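# Shut the case lid and fasten its draw latch

## Task

Bring the case lid down to the closed position and engage the draw latch, so that the lid remains closed without anything holding it.

## Robot and tools

Robot: two arms, left_arm and right_arm, each with six revolute joints and a parallel two-finger gripper. Each arm's base sits on a tilted plate fixed to a shared metal frame behind the arms; a "too close" warning treats a plate and its half of the frame as part of that arm. Calibrated base roots in the scene frame: left_arm (-0.040, +0.153, +0.202) m, right_arm (+0.028, -0.287, +0.202) m.

Scene frame: origin at table-top height, midway between the nominal bases; +z up, +x outward over the table, +y toward left_arm. The arm names do not match image left and right. Reported end_effector_position (metres) is the point between the finger pads, about 1 cm behind the tips; end_effector_quat_wxyz is the gripper orientation. Both can be off by a few centimetres, worse at long reach. The gripper's fingers point along its +z axis and close along its y axis.

Row layout (shared by execute_actions and move): one flat list of 14 numbers, each in [-1, 1], always covering both arms: left_arm waist, shoulder, elbow, wrist pitch, wrist yaw, wrist roll, gripper opening, then the same seven for right_arm. The six joint numbers are offsets, scaled so 1.0 equals 1.202 rad (waist), 1.258 (shoulder), 1.3 (elbow), 2.073 (wrist pitch), 2.022 (wrist yaw and wrist roll). They count from the "Joint targets" line as it stands when the action or move begins, not from the previous row, so sending the same offset again moves further. A zero offset re-commands the current targets. The opening number is absolute: +1 fully open, -1 closed; 0 is a real half-open command, so to leave a gripper alone resend its current value (see "Tool commands").

Joint ranges (rad): waist -2.618 to 3.054, shoulder 0.000 to 3.142, elbow 0.000 to 3.142, wrist pitch -1.571 to 1.571, wrist yaw -1.571 to 1.571, wrist roll -2.094 to 2.094. True ends may differ by up to 0.059 rad. An action that pushes a joint more than 0.059 rad beyond its range is rejected for both arms; if the first action of a call fails this, the whole call is rejected. "joint sent to its limit" means a joint was clipped at its end.

execute_actions(actions, cameras): actions is a list of actions; each action is a list of up to 15 rows, one per 1/30 s step, the last row held to fill 15 steps. An empty list just returns state and images. cameras picks images: omitted, null or ["all"] gives all; [] gives none; names are cam_high, cam_low, cam_left_wrist, cam_right_wrist (each 896x504).

move(target, speed, blend, opening_speed, blocking, cameras): target is one 14-number row or a list of up to 15 rows, every row's offsets counted from the same starting Joint targets. All joints interpolate together, so grippers trace curves; paths take at least 0.5 s and are cut short beyond 10 s. speed is rad/s for the joint with farthest to go, 0.01 to 2, default 0.5, one value or one per target. blend (rad) rounds corners between listed targets; 0 stops at each. opening_speed (0.2 or more, per second on the -1..+1 scale) ramps the fingers. Finger values of later targets are applied only after all motion comes to rest there. blocking=false returns after about 0.5 s while the move continues. Moves ignore obstacles and the other arm. The "move:" line reports the ending (done, off_target, moving, held, fault), limits=held if steps were withheld, and the worst joint error per arm beyond 0.035 rad. done does not prove contact or its absence.

wait(seconds 0 to 10) lets time pass holding commands; it returns early if a running move ends. stop brakes a running move. zoom_image(camera, region [x0, y0, x1, y1] pixels, at most 504x504) enlarges part of a camera's latest image. show_instructions returns the reference images (here a draw latch manual). read_manual gives licence texts. finished_scene(scene) ends the current scene irreversibly; pass this scene's number.

Result lines: Joint positions (rad) and Joint velocities (rad/s) per arm in joint order, each ending with the finger gap in metres (0.093 fully open) and its rate; "within noise" means no real motion. Joint targets are the base for your next offsets. grip_measured is the finger motor on the -1..+1 scale: pads meet near -0.94, each millimetre of object width adds about 0.0208, readings may sit up to 0.02 high. It does not reveal a grip on thin parts. Joint torques (N m) include gravity, with offsets and noise; the first three joints wrap at ±28 N m. "joint command not followed" means the clearance check altered some targets. MOTOR HOT appears at 75 °C; at 90 °C that arm folds and idles for the rest of the scene.

Motion limits: each step a joint target stays within a lead of its measured angle (0.202 waist, 0.258 shoulder, 0.3 elbow, 0.573 wrist pitch, 0.522 wrist yaw and roll), and targets placing the gripper over 200 mm from its measured spot are scaled back, so big changes take several actions. Friction and weight can leave joints short. To end a push, command targets back past the measured positions.

Avoid: anything leaving the table, dropping parts or releasing moving ones, slamming the lid, fast impacts, hard presses, and any collision between the two arms, which can fail the scene. Keep holding force by resending the closing number. Brief external tugs on held parts can occur. The lid and latch must stay closed after the robot lets go.

Each tool is called after ">>>" by a JSON object that holds its "name" and its "arguments".

Reference images:

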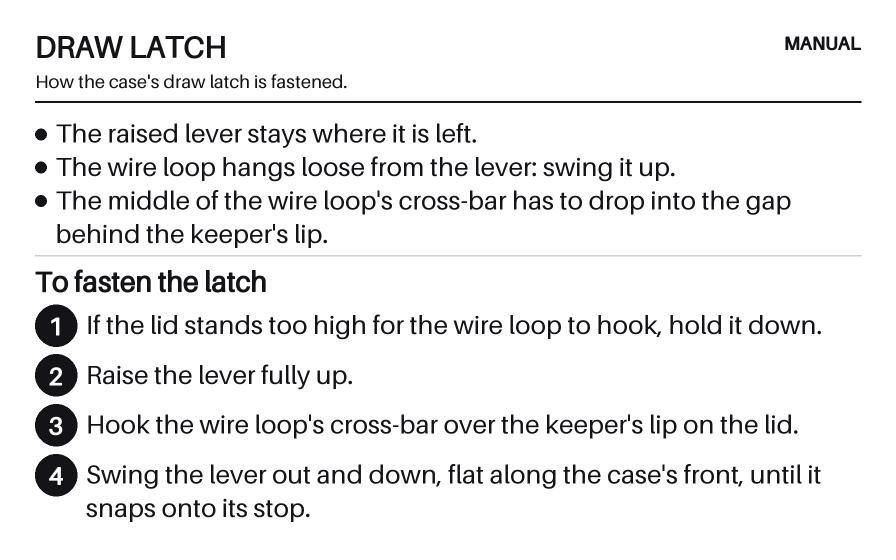

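## Session

>>> {"name": "execute_actions", "arguments": {"actions": []}}

Scene clock: 0.00 s.
left_arm: end_effector_position=(+0.1233, +0.1708, +0.2404) grip_measured=+1.000 end_effector_quat_wxyz=(+0.016, +0.726, +0.657, -0.200) | right_arm: end_effector_position=(+0.1839, -0.4325, +0.2842) grip_measured=+1.000 end_effector_quat_wxyz=(+0.248, -0.354, +0.872, +0.228)
Joint positions: left_arm=[0.072 1.424 0.82 -1.199 0.029 1.714 0.093] | right_arm=[-1.117 1.375 1.023 -1.414 -0.469 -1.95 0.093]
Joint velocities: within noise
Joint torques (N m): no reading
Heat: left arm: 26 °C; right arm: 26 °C.
Joint targets: left_arm=[0.071 1.417 0.829 -1.202 0.032 1.715] | right_arm=[-1.117 1.369 1.030 -1.414 -0.468 -1.950]
Tool commands: left_gripper/opening=+1.0 right_gripper/opening=+1.0

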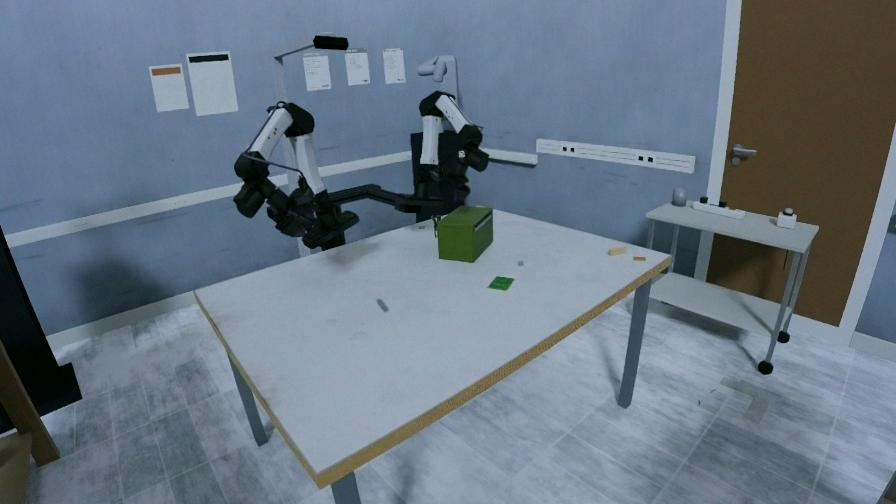

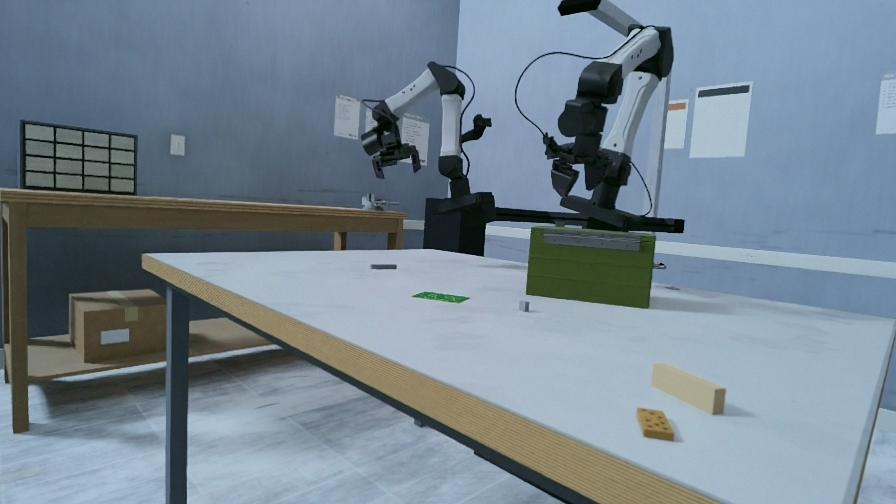

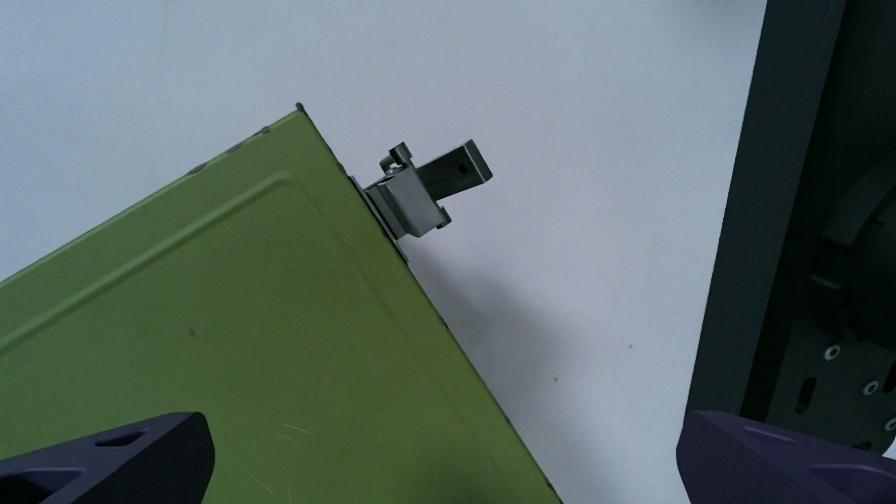

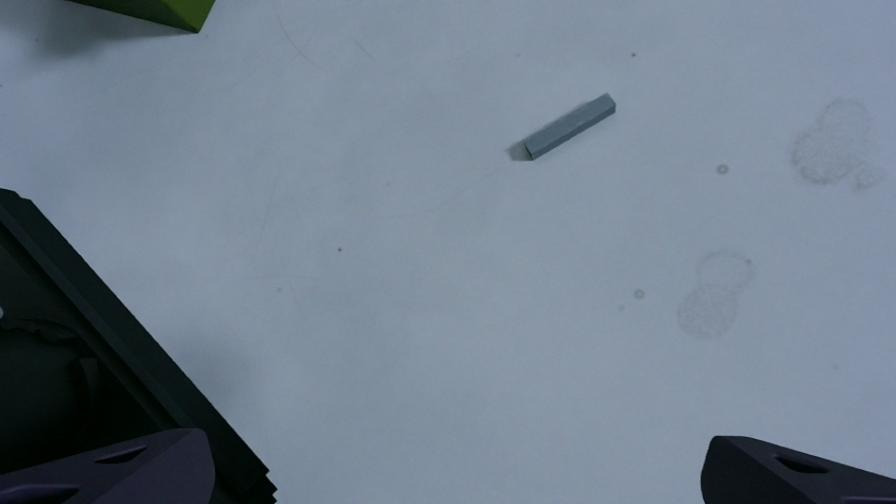

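>>> {"name": "zoom_image", "arguments": {"camera": "cam_left_wrist", "region": [280, 80, 560, 280]}}

>>> {"name": "zoom_image", "arguments": {"camera": "cam_low", "region": [480, 180, 720, 320]}}

>>> {"name": "zoom_image", "arguments": {"camera": "cam_high", "region": [380, 170, 560, 290]}}

Scaled by 1.800 from the camera's 896x504 image, which has a finer 1280x720 frame.

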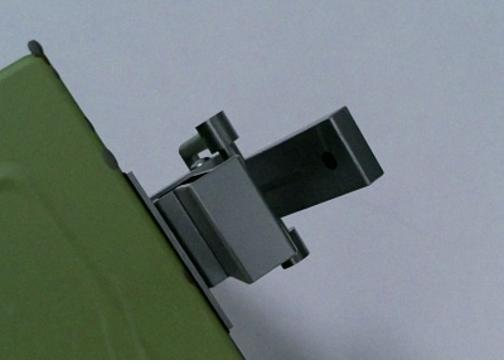

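Scaled by 2.100 from the camera's 896x504 image, which has a finer 1280x720 frame.

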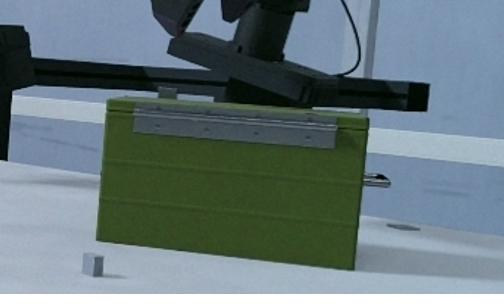

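Scaled by 2.800 from the camera's 896x504 image, which has a finer 1280x720 frame.

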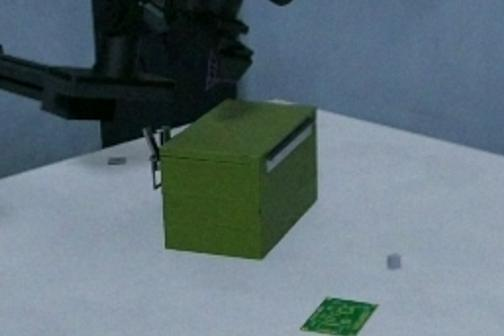

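>>> {"name": "zoom_image", "arguments": {"camera": "cam_high", "region": [420, 205, 460, 245]}}

>>> {"name": "zoom_image", "arguments": {"camera": "cam_left_wrist", "region": [340, 120, 510, 260]}}

Scaled by 12.600 from the camera's 896x504 image, which has a finer 1280x720 frame.

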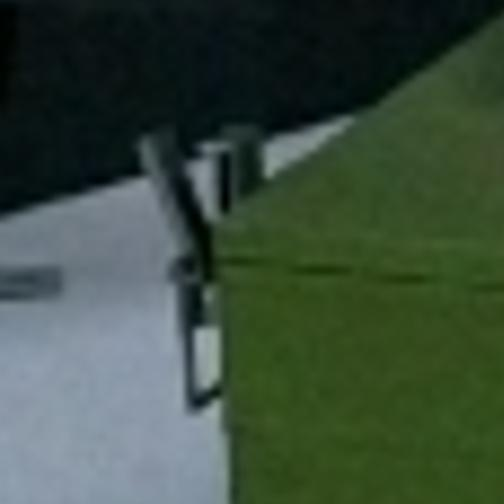

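Scaled by 2.965 from the camera's 896x504 image, which has a finer 1280x720 frame.

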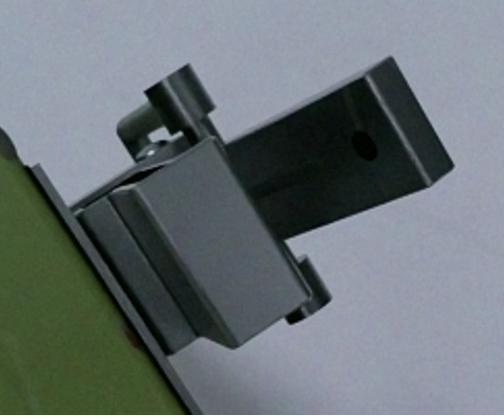

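>>> {"name": "move", "arguments": {"target": [0.4,0,0,0,0,0,1,1,0.158,-0.2,0.3,0.3,0.19,1], "speed": 0.8, "cameras": ["cam_high"]}}

Scene clock: 123.40 s.
left_arm: end_effector_position=(+0.1025, +0.2411, +0.2231) grip_measured=+1.000 end_effector_quat_wxyz=(+0.015, +0.546, +0.806, -0.227) | right_arm: end_effector_position=(+0.2575, -0.2813, +0.1972) grip_measured=+1.000 end_effector_quat_wxyz=(-0.028, +0.749, -0.659, -0.064)
Joint positions: left_arm=[0.543 1.424 0.82 -1.199 0.029 1.714 0.093] | right_arm=[0.079 1.559 0.777 -0.809 0.123 -1.575 0.093]
Joint velocities: within noise
Joint torques (N m): left_arm=[-0.21 -4.67 3.77 -0.49 0.29 0.05] | right_arm=[1.65 -4.41 4.14 0.26 -0.07 0.09]
Heat: left arm: 29 °C; right arm: 30 °C.
Joint targets: left_arm=[0.552 1.417 0.829 -1.202 0.032 1.715] | right_arm=[0.085 1.568 0.770 -0.792 0.139 -1.566]
move: done
Images, in order (width x height): cam_high 896x504.

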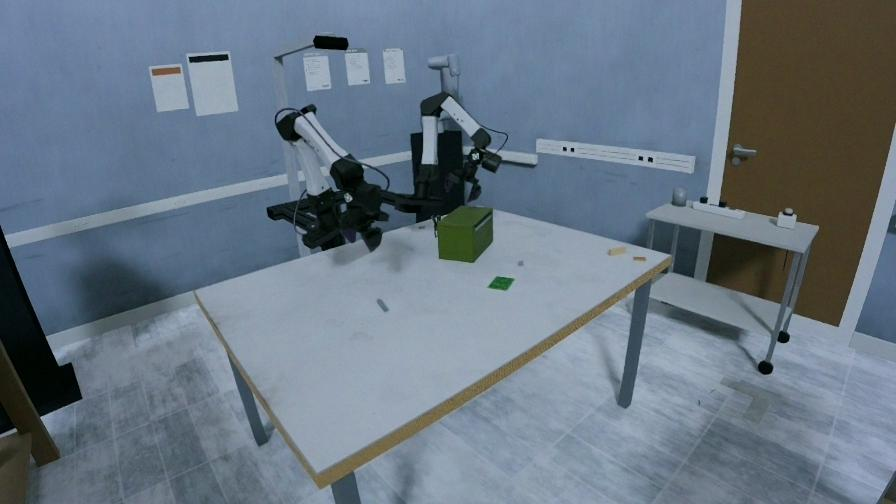

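>>> {"name": "move", "arguments": {"target": [0,0,0,0,0,0,1,1,0,-0.252,0.426,0,0,1], "speed": 0.8, "cameras": ["cam_right_wrist","cam_high"]}}

>>> {"name": "move", "arguments": {"target": [0,0,0,0,0,0,1,0.16,0,0,0,0,0,1], "speed": 0.8, "cameras": ["cam_right_wrist","cam_low"]}}

Scene clock: 130.10 s.
left_arm: end_effector_position=(+0.1025, +0.2411, +0.2231) grip_measured=+1.000 end_effector_quat_wxyz=(+0.015, +0.546, +0.806, -0.227) | right_arm: end_effector_position=(+0.1268, -0.0024, +0.2471) grip_measured=+1.000 end_effector_quat_wxyz=(-0.367, +0.915, -0.156, +0.057)
Joint positions: left_arm=[0.543 1.424 0.82 -1.199 0.029 1.714 0.093] | right_arm=[1.282 1.559 0.452 0.073 0.141 -1.573 0.093]
Joint velocities: within noise
Joint torques (N m): left_arm=[-0.2 -4.67 3.75 -0.48 0.28 0.05] | right_arm=[0.88 -3.36 5.23 1.81 -0.16 0.08]
Heat: left arm: 29 °C; right arm: 30 °C.
Joint targets: left_arm=[0.552 1.417 0.829 -1.202 0.032 1.715] | right_arm=[1.287 1.568 0.442 0.091 0.139 -1.566]
move: done
camera_calibration:
cam_right_wrist: T_world_to_cam=[[0.257101, 0.68793, 0.678713, -0.196325], [0.775914, -0.565607, 0.279366, -0.127477], [0.576069, 0.454798, -0.679193, 0.17639], [0, 0, 0, 1]] pos_world=[0.0477736, -0.0172661, 0.288664]
Images, in order (width x height): cam_high 896x504, cam_right_wrist 896x504.

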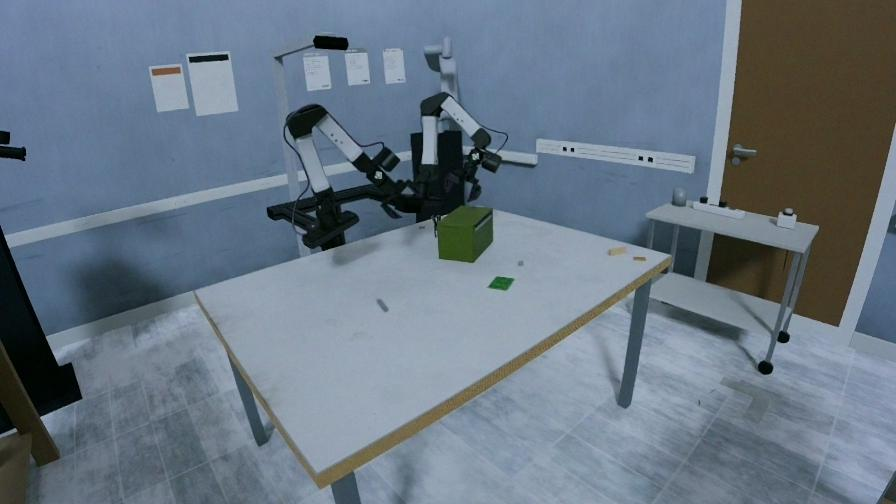

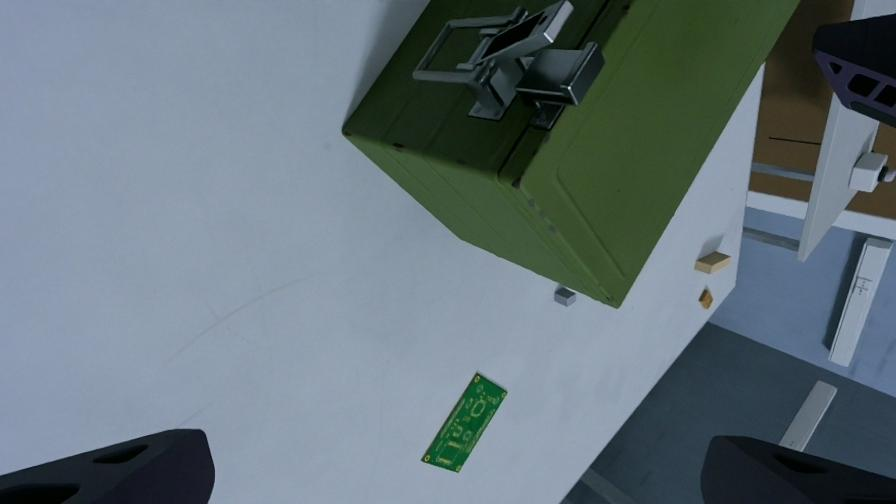

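Scene clock: 130.87 s.
left_arm: end_effector_position=(+0.1025, +0.2411, +0.2231) grip_measured=+1.000 end_effector_quat_wxyz=(+0.015, +0.546, +0.806, -0.227) | right_arm: end_effector_position=(+0.0704, +0.0104, +0.2537) grip_measured=+1.000 end_effector_quat_wxyz=(-0.380, +0.922, -0.062, +0.044)
Joint positions: left_arm=[0.543 1.424 0.82 -1.199 0.029 1.714 0.093] | right_arm=[1.474 1.559 0.452 0.074 0.141 -1.573 0.093]
Joint velocities: within noise
Joint torques (N m): left_arm=[-0.21 -4.7 3.73 -0.47 0.29 0.05] | right_arm=[0.72 -3.33 5.38 1.87 -0.16 0.12]
Heat: left arm: 29 °C; right arm: 30 °C.
Joint targets: left_arm=[0.552 1.417 0.829 -1.202 0.032 1.715] | right_arm=[1.479 1.568 0.442 0.091 0.139 -1.566]
move: done
camera_calibration:
cam_right_wrist: T_world_to_cam=[[0.0937903, 0.71246, 0.695416, -0.188155], [0.852888, -0.417833, 0.313045, -0.0937911], [0.5136, 0.563752, -0.646837, 0.202598], [0, 0, 0, 1]] pos_world=[-0.0064138, -0.0193507, 0.291255]
Images, in order (width x height): cam_low 896x504, cam_right_wrist 896x504.

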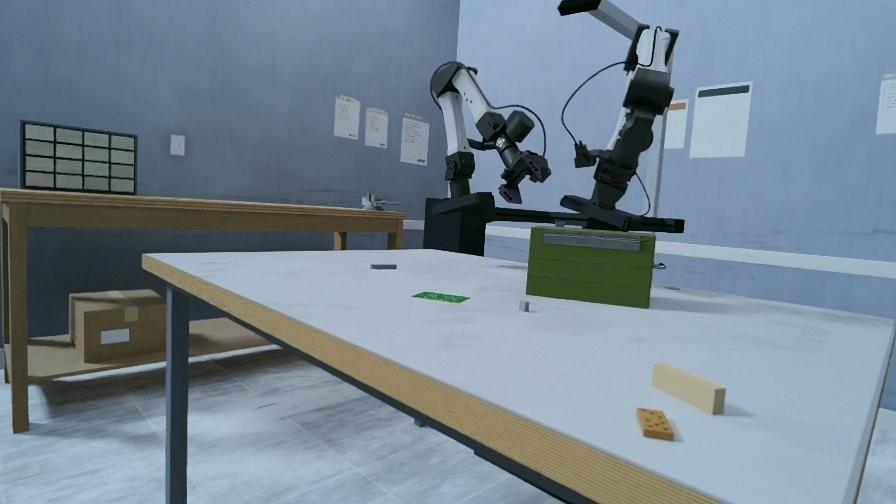

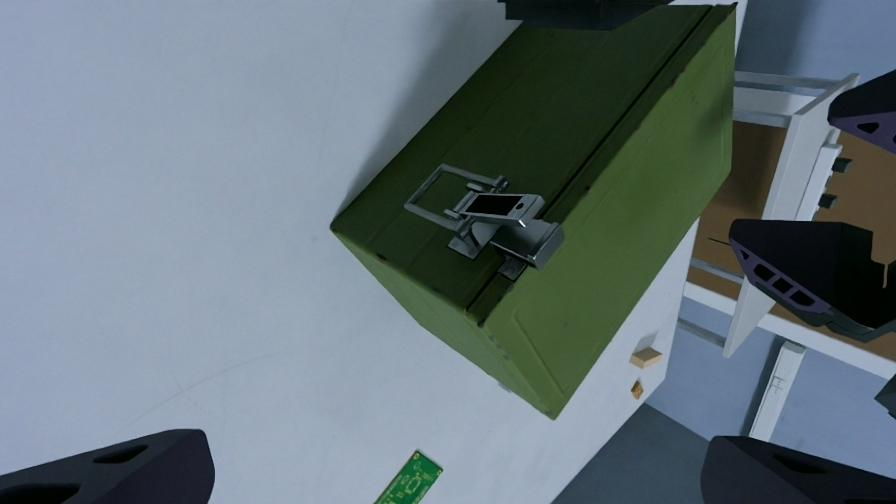

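Great view.

>>> {"name": "zoom_image", "arguments": {"camera": "cam_right_wrist", "region": [390, 145, 590, 295]}}

>>> {"name": "zoom_image", "arguments": {"camera": "cam_right_wrist", "region": [430, 170, 530, 245]}}

Scaled by 2.520 from the camera's 896x504 image, which has a finer 1280x720 frame.

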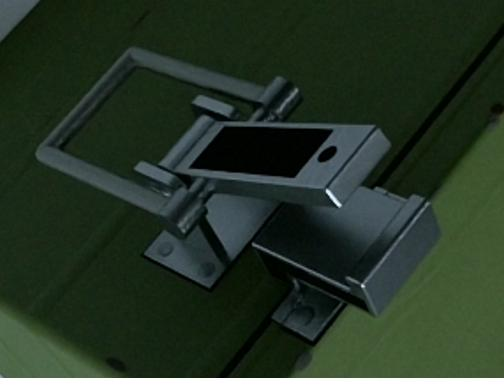

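Scaled by 5.040 from the camera's 896x504 image, which has a finer 1280x720 frame.

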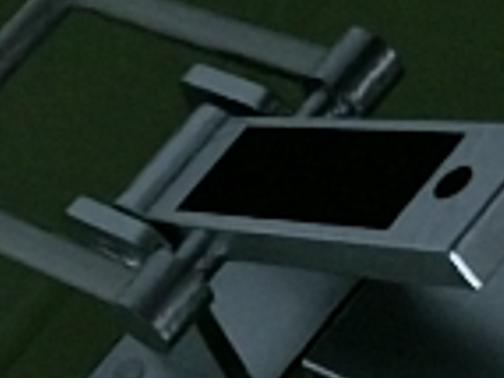

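>>> {"name": "zoom_image", "arguments": {"camera": "cam_right_wrist", "region": [485, 205, 575, 285]}}

Scaled by 5.600 from the camera's 896x504 image, which has a finer 1280x720 frame.

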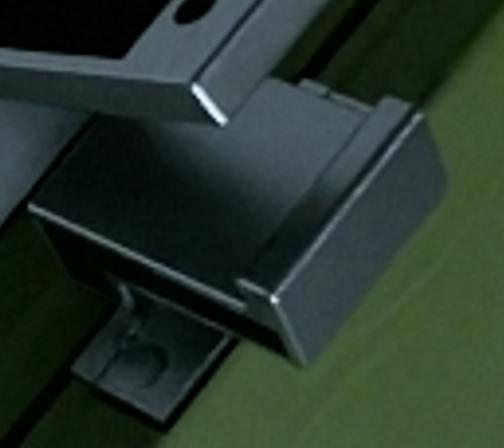

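>>> {"name": "zoom_image", "arguments": {"camera": "cam_right_wrist", "region": [440, 225, 580, 425]}}

>>> {"name": "zoom_image", "arguments": {"camera": "cam_low", "region": [520, 220, 670, 310]}}

Scaled by 2.520 from the camera's 896x504 image, which has a finer 1280x720 frame.

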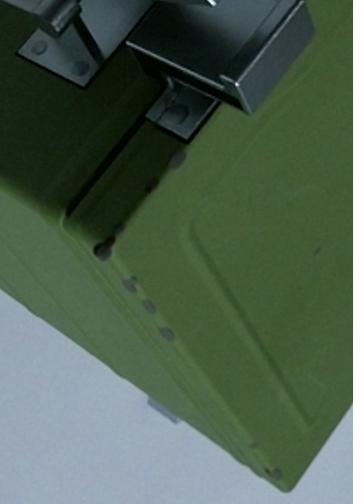

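Scaled by 3.360 from the camera's 896x504 image, which has a finer 1280x720 frame.

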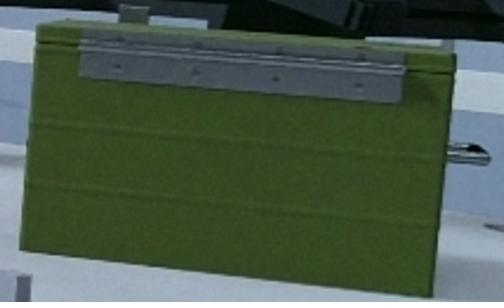

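>>> {"name": "move", "arguments": {"target": [0,0,0,0,0,0,1,-0.21,0.116,-0.07,0.109,-0.125,1,1], "speed": 1.2, "cameras": []}}

>>> {"name": "move", "arguments": {"target": [0,0,0,0,0,0,1,0,0,0,0,0,0.551,1], "speed": 1.2, "cameras": ["cam_right_wrist"]}}

Scene clock: 183.93 s.
left_arm: end_effector_position=(+0.1025, +0.2411, +0.2231) grip_measured=+1.000 end_effector_quat_wxyz=(+0.015, +0.546, +0.806, -0.227) | right_arm: end_effector_position=(+0.0960, +0.0012, +0.2113) grip_measured=+1.000 end_effector_quat_wxyz=(+0.158, -0.373, +0.846, +0.348)
Joint positions: left_arm=[0.543 1.424 0.82 -1.199 0.029 1.714 0.093] | right_arm=[1.234 1.704 0.36 0.299 -0.1 0.447 0.093]
Joint velocities: within noise
Joint torques (N m): left_arm=[-0.2 -4.67 3.77 -0.48 0.29 0.05] | right_arm=[0.09 -3.67 4.22 1.8 -0.35 0.06]
Heat: left arm: 29 °C; right arm: 31 °C.
Joint targets: left_arm=[0.552 1.417 0.829 -1.202 0.032 1.715] | right_arm=[1.227 1.713 0.352 0.317 -0.114 0.456]
move: done
No camera images: "cameras" was empty.

Scene clock: 185.87 s.
left_arm: end_effector_position=(+0.1025, +0.2411, +0.2231) grip_measured=+1.000 end_effector_quat_wxyz=(+0.015, +0.546, +0.806, -0.227) | right_arm: end_effector_position=(+0.0960, +0.0013, +0.2114) grip_measured=+1.000 end_effector_quat_wxyz=(-0.049, +0.131, +0.915, +0.379)
Joint positions: left_arm=[0.543 1.424 0.82 -1.199 0.029 1.714 0.093] | right_arm=[1.234 1.704 0.36 0.3 -0.101 1.561 0.093]
Joint velocities: within noise
Joint torques (N m): left_arm=[-0.18 -4.67 3.75 -0.48 0.28 0.06] | right_arm=[-0.14 -3.73 4.14 1.82 -0.29 0.02]
Heat: left arm: 29 °C; right arm: 30 °C.
Joint targets: left_arm=[0.552 1.417 0.829 -1.202 0.032 1.715] | right_arm=[1.227 1.713 0.352 0.317 -0.114 1.570]
move: done
camera_calibration:
cam_right_wrist: T_world_to_cam=[[-0.286486, -0.665205, -0.689513, 0.176448], [-0.882031, -0.0978885, 0.460912, 0.0286502], [-0.374096, 0.740216, -0.558687, 0.233603], [0, 0, 0, 1]] pos_world=[0.16321, -0.052738, 0.238969]
Images, in order (width x height): cam_right_wrist 896x504.

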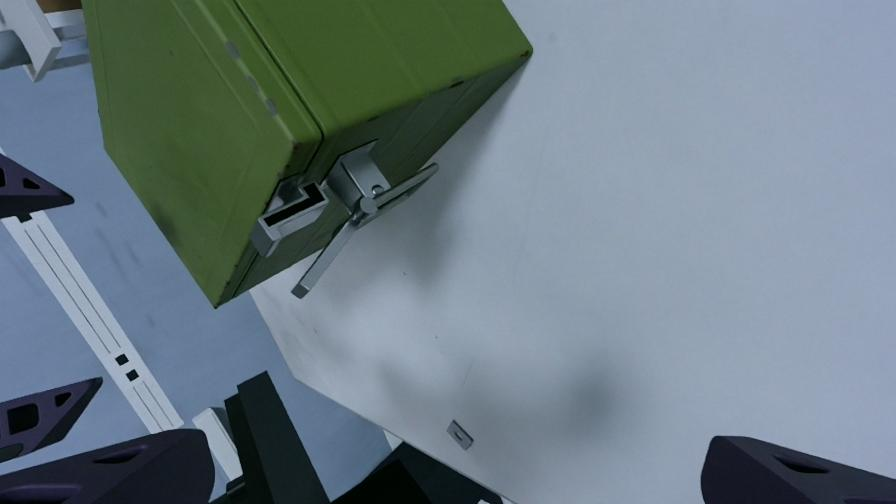

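>>> {"name": "zoom_image", "arguments": {"camera": "cam_right_wrist", "region": [230, 100, 450, 310]}}

>>> {"name": "zoom_image", "arguments": {"camera": "cam_right_wrist", "region": [240, 130, 400, 270]}}

Scaled by 2.291 from the camera's 896x504 image, which has a finer 1280x720 frame.

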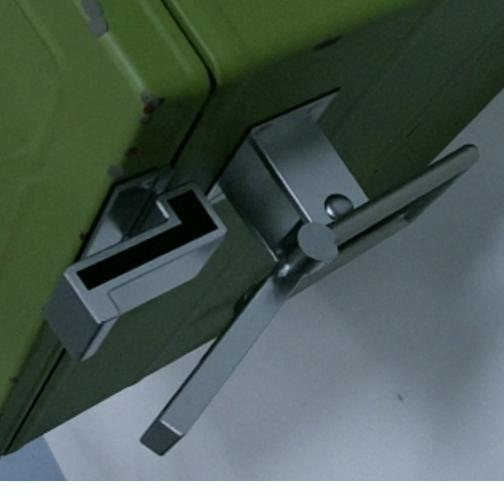

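Scaled by 3.150 from the camera's 896x504 image, which has a finer 1280x720 frame.

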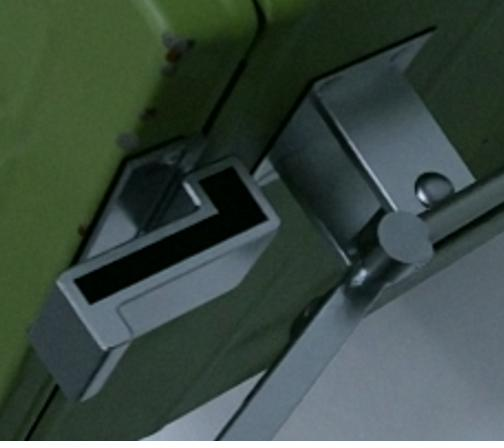

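>>> {"name": "move", "arguments": {"target": [-0.313,-0.181,-0.215,0.174,-0.136,-0.551,-1,0,0,0,0,0,0,-1], "speed": 0.7}}

Scene clock: 327.00 s.
left_arm: end_effector_position=(+0.1221, +0.2242, +0.1984) grip_measured=-0.982 end_effector_quat_wxyz=(-0.012, +0.211, +0.977, -0.013) | right_arm: end_effector_position=(+0.0960, +0.0013, +0.2114) grip_measured=-0.973 end_effector_quat_wxyz=(-0.050, +0.131, +0.915, +0.379)
Joint positions: left_arm=[0.186 1.207 0.556 -0.861 -0.227 0.613 0] | right_arm=[1.234 1.704 0.36 0.3 -0.101 1.562 0]
Joint velocities: within noise
Joint torques (N m): left_arm=[-1.95 -3.92 3.11 0.49 -0.11 -0.09] | right_arm=[-0.1 -3.58 4.4 1.74 -0.32 0.04]
Heat: left arm: 30 °C; right arm: 31 °C.
Joint targets: left_arm=[0.175 1.189 0.550 -0.841 -0.243 0.601] | right_arm=[1.227 1.713 0.352 0.317 -0.114 1.570]
move: done
camera_calibration:
cam_left_wrist: T_world_to_cam=[[-0.396066, -0.917342, 0.0401949, 0.245927], [-0.808874, 0.369283, 0.457552, -0.0347819], [-0.434575, 0.148708, -0.888274, 0.280677], [0, 0, 0, 1]] pos_world=[0.191244, 0.196705, 0.255348]
cam_right_wrist: T_world_to_cam=[[-0.287582, -0.664966, -0.689288, 0.176506], [-0.881737, -0.0971789, 0.461624, 0.0284705], [-0.373948, 0.740525, -0.558378, 0.233523], [0, 0, 0, 1]] pos_world=[0.163189, -0.0527927, 0.238914]

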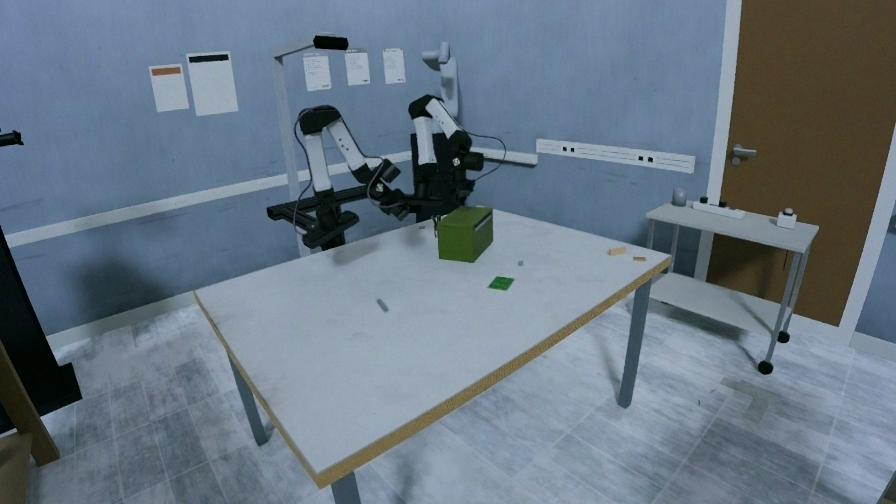

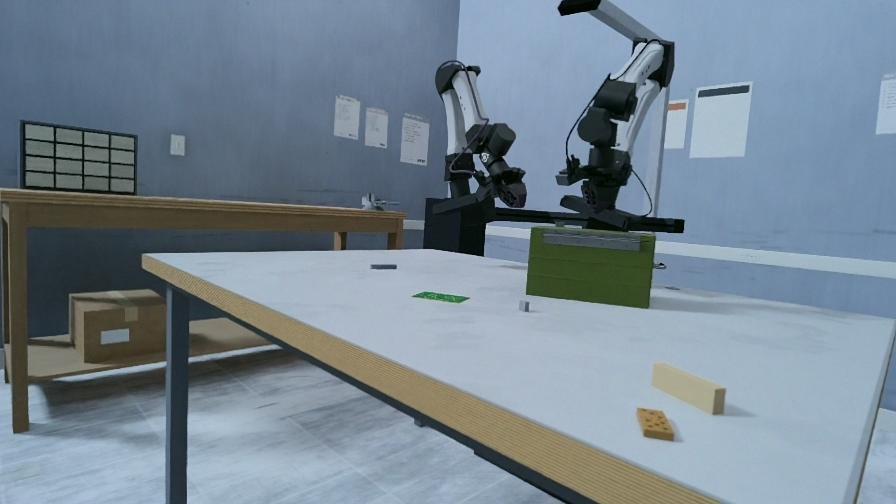

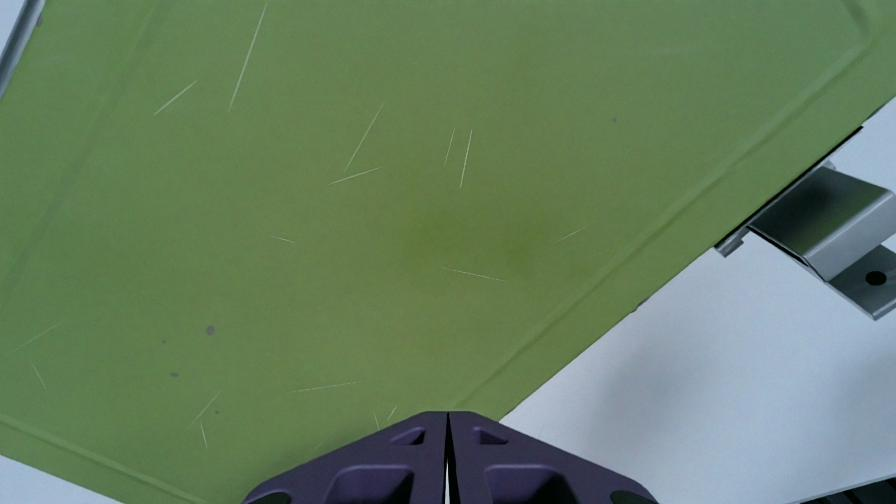

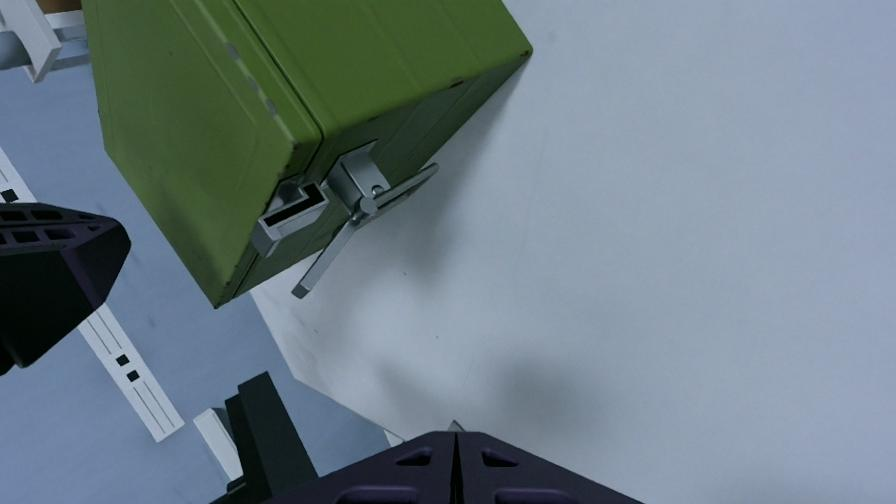

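>>> {"name": "move", "arguments": {"target": [0.0435,0.081,-0.070,0.098,0.002,0,-1,0,0,0,0,0,0,-1], "speed": 0.15, "cameras": ["cam_left_wrist","cam_right_wrist"]}}

Scene clock: 337.93 s.
left_arm: end_effector_position=(+0.1254, +0.2233, +0.1673) grip_measured=-0.982 end_effector_quat_wxyz=(-0.001, +0.191, +0.981, -0.006) | right_arm: end_effector_position=(+0.0960, +0.0013, +0.2114) grip_measured=-0.973 end_effector_quat_wxyz=(-0.050, +0.131, +0.915, +0.379)
Joint positions: left_arm=[0.219 1.284 0.464 -0.658 -0.228 0.612 0] | right_arm=[1.234 1.704 0.36 0.3 -0.101 1.562 0]
Joint velocities: within noise
Joint torques (N m): left_arm=[-0.08 -1.85 2.76 0.53 -0.05 -0.1] | right_arm=[-0.09 -3.64 4.27 1.8 -0.29 -0.01]
Heat: left arm: 29 °C; right arm: 31 °C.
Joint targets: left_arm=[0.227 1.291 0.459 -0.637 -0.239 0.600] | right_arm=[1.227 1.713 0.352 0.317 -0.114 1.571]
move: done
camera_calibration:
cam_left_wrist: T_world_to_cam=[[-0.358892, -0.933099, 0.0228451, 0.24937], [-0.834156, 0.331625, 0.440692, -0.00312802], [-0.418785, 0.139104, -0.897368, 0.25629], [0, 0, 0, 1]] pos_world=[0.194218, 0.198073, 0.225668]
cam_right_wrist: T_world_to_cam=[[-0.287947, -0.664886, -0.689212, 0.176525], [-0.881638, -0.0969424, 0.461861, 0.0284106], [-0.373899, 0.740628, -0.558274, 0.233496], [0, 0, 0, 1]] pos_world=[0.163182, -0.0528109, 0.238896]
Images, in order (width x height): cam_left_wrist 896x504, cam_right_wrist 896x504.

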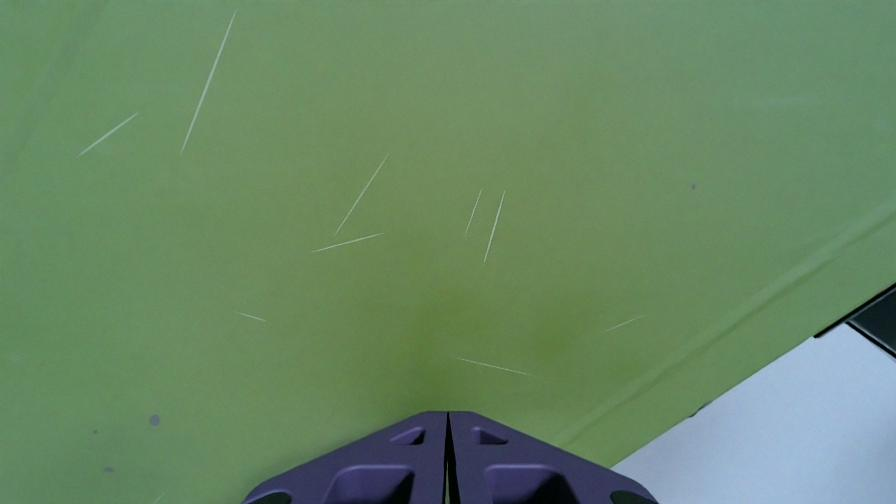

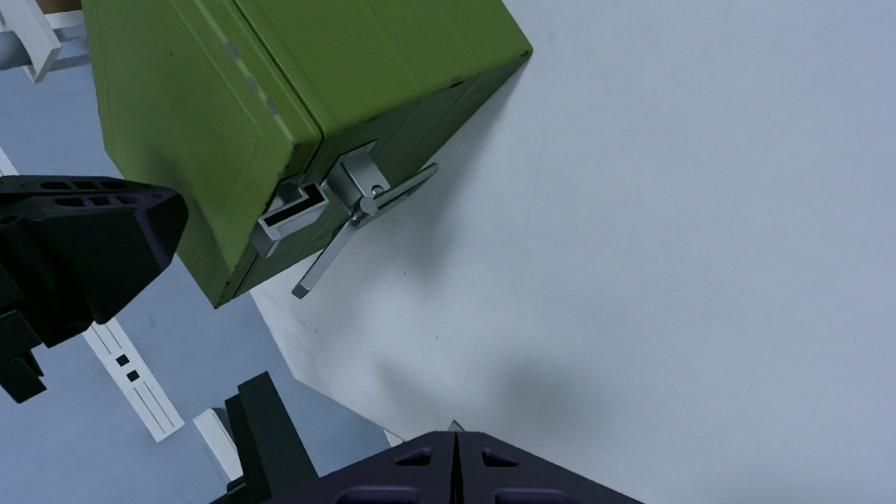

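>>> {"name": "move", "arguments": {"target": [0.0124,0.023,-0.020,0.028,0,0,-1,0,0,0,0,0,0,-1], "speed": 0.1, "cameras": ["cam_right_wrist"]}}

>>> {"name": "zoom_image", "arguments": {"camera": "cam_right_wrist", "region": [100, 60, 440, 310]}}

Scene clock: 343.37 s.
left_arm: end_effector_position=(+0.1228, +0.2232, +0.1601) grip_measured=-0.982 end_effector_quat_wxyz=(-0.004, +0.186, +0.983, -0.007) | right_arm: end_effector_position=(+0.0960, +0.0013, +0.2114) grip_measured=-0.973 end_effector_quat_wxyz=(-0.050, +0.131, +0.915, +0.379)
Joint positions: left_arm=[0.231 1.305 0.445 -0.621 -0.228 0.612 0] | right_arm=[1.234 1.704 0.36 0.3 -0.101 1.562 0]
Joint velocities: within noise
Joint torques (N m): left_arm=[0.16 -1.28 2.09 0.73 -0.04 -0.1] | right_arm=[-0.09 -3.6 4.37 1.76 -0.34 0.03]
Heat: left arm: 29 °C; right arm: 31 °C.
Joint targets: left_arm=[0.243 1.320 0.433 -0.580 -0.239 0.600] | right_arm=[1.227 1.713 0.352 0.317 -0.114 1.570]
move: off_target (left_arm); left_arm: the wrist pitch is farthest, 0.042 rad from its target
camera_calibration:
cam_right_wrist: T_world_to_cam=[[-0.287947, -0.664886, -0.689212, 0.176525], [-0.881638, -0.0969424, 0.461861, 0.0284106], [-0.373899, 0.740628, -0.558274, 0.233496], [0, 0, 0, 1]] pos_world=[0.163182, -0.0528109, 0.238896]
Images, in order (width x height): cam_right_wrist 896x504.

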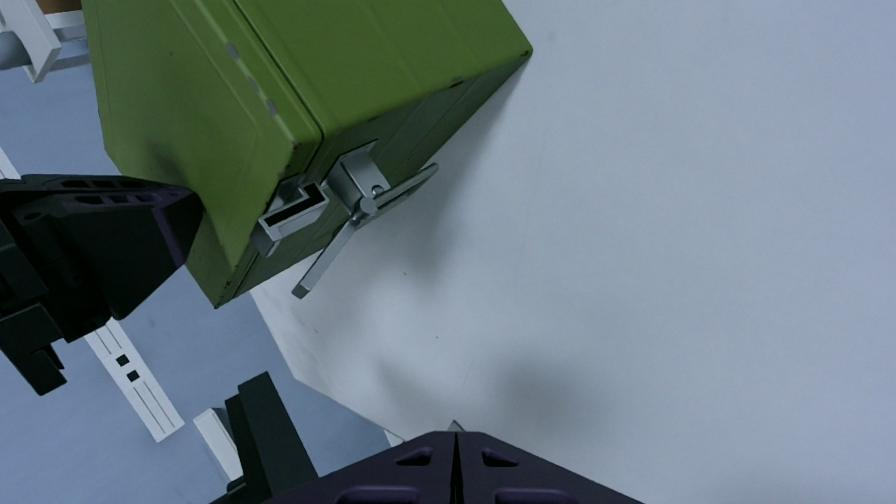

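Scaled by 1.482 from the camera's 896x504 image, which has a finer 1280x720 frame.

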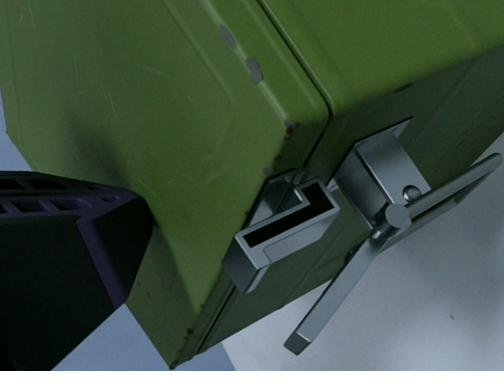

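>>> {"name": "move", "arguments": {"target": [0.0124,0.023,-0.020,0.028,0,0,-1,0,0,0,0,0,0,-1], "speed": 0.1, "cameras": ["cam_right_wrist"]}}

>>> {"name": "zoom_image", "arguments": {"camera": "cam_right_wrist", "region": [100, 60, 440, 310]}}

Scene clock: 350.97 s.
left_arm: end_effector_position=(+0.1218, +0.2238, +0.1587) grip_measured=-0.982 end_effector_quat_wxyz=(-0.007, +0.184, +0.983, -0.008) | right_arm: end_effector_position=(+0.0960, +0.0013, +0.2114) grip_measured=-0.973 end_effector_quat_wxyz=(-0.050, +0.131, +0.915, +0.379)
Joint positions: left_arm=[0.237 1.312 0.444 -0.618 -0.228 0.612 0] | right_arm=[1.234 1.704 0.36 0.3 -0.101 1.562 0]
Joint velocities: within noise
Joint torques (N m): left_arm=[1.05 0.68 -0.05 1.26 -0.04 -0.1] | right_arm=[-0.02 -3.49 4.07 1.79 -0.28 -0.02]
Heat: left arm: 29 °C; right arm: 31 °C.
Joint targets: left_arm=[0.258 1.349 0.407 -0.521 -0.239 0.600] | right_arm=[1.227 1.713 0.352 0.317 -0.114 1.570]
move: off_target (left_arm); left_arm: the wrist pitch is farthest, 0.096 rad from its target
camera_calibration:
cam_right_wrist: T_world_to_cam=[[-0.287947, -0.664886, -0.689212, 0.176525], [-0.881638, -0.0969424, 0.461861, 0.0284106], [-0.373899, 0.740628, -0.558274, 0.233496], [0, 0, 0, 1]] pos_world=[0.163182, -0.0528109, 0.238896]
Images, in order (width x height): cam_right_wrist 896x504.

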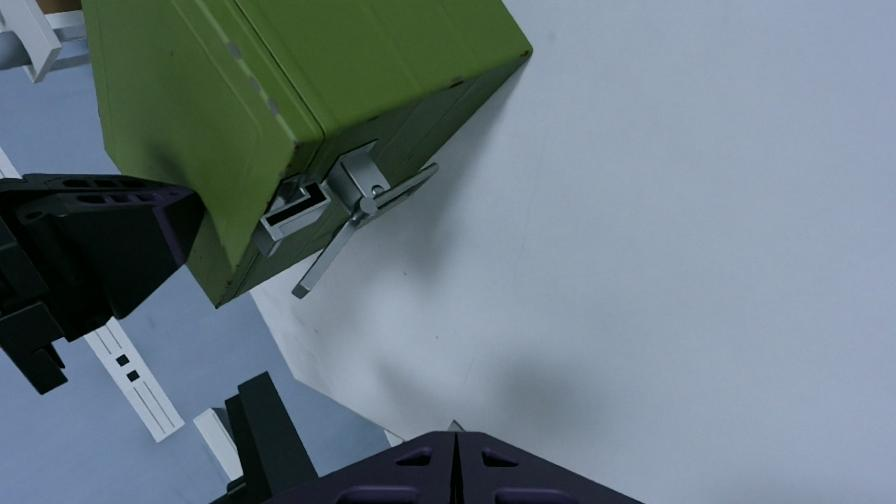

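Scaled by 1.482 from the camera's 896x504 image, which has a finer 1280x720 frame.

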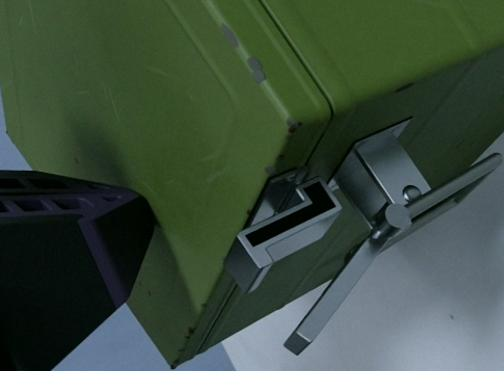

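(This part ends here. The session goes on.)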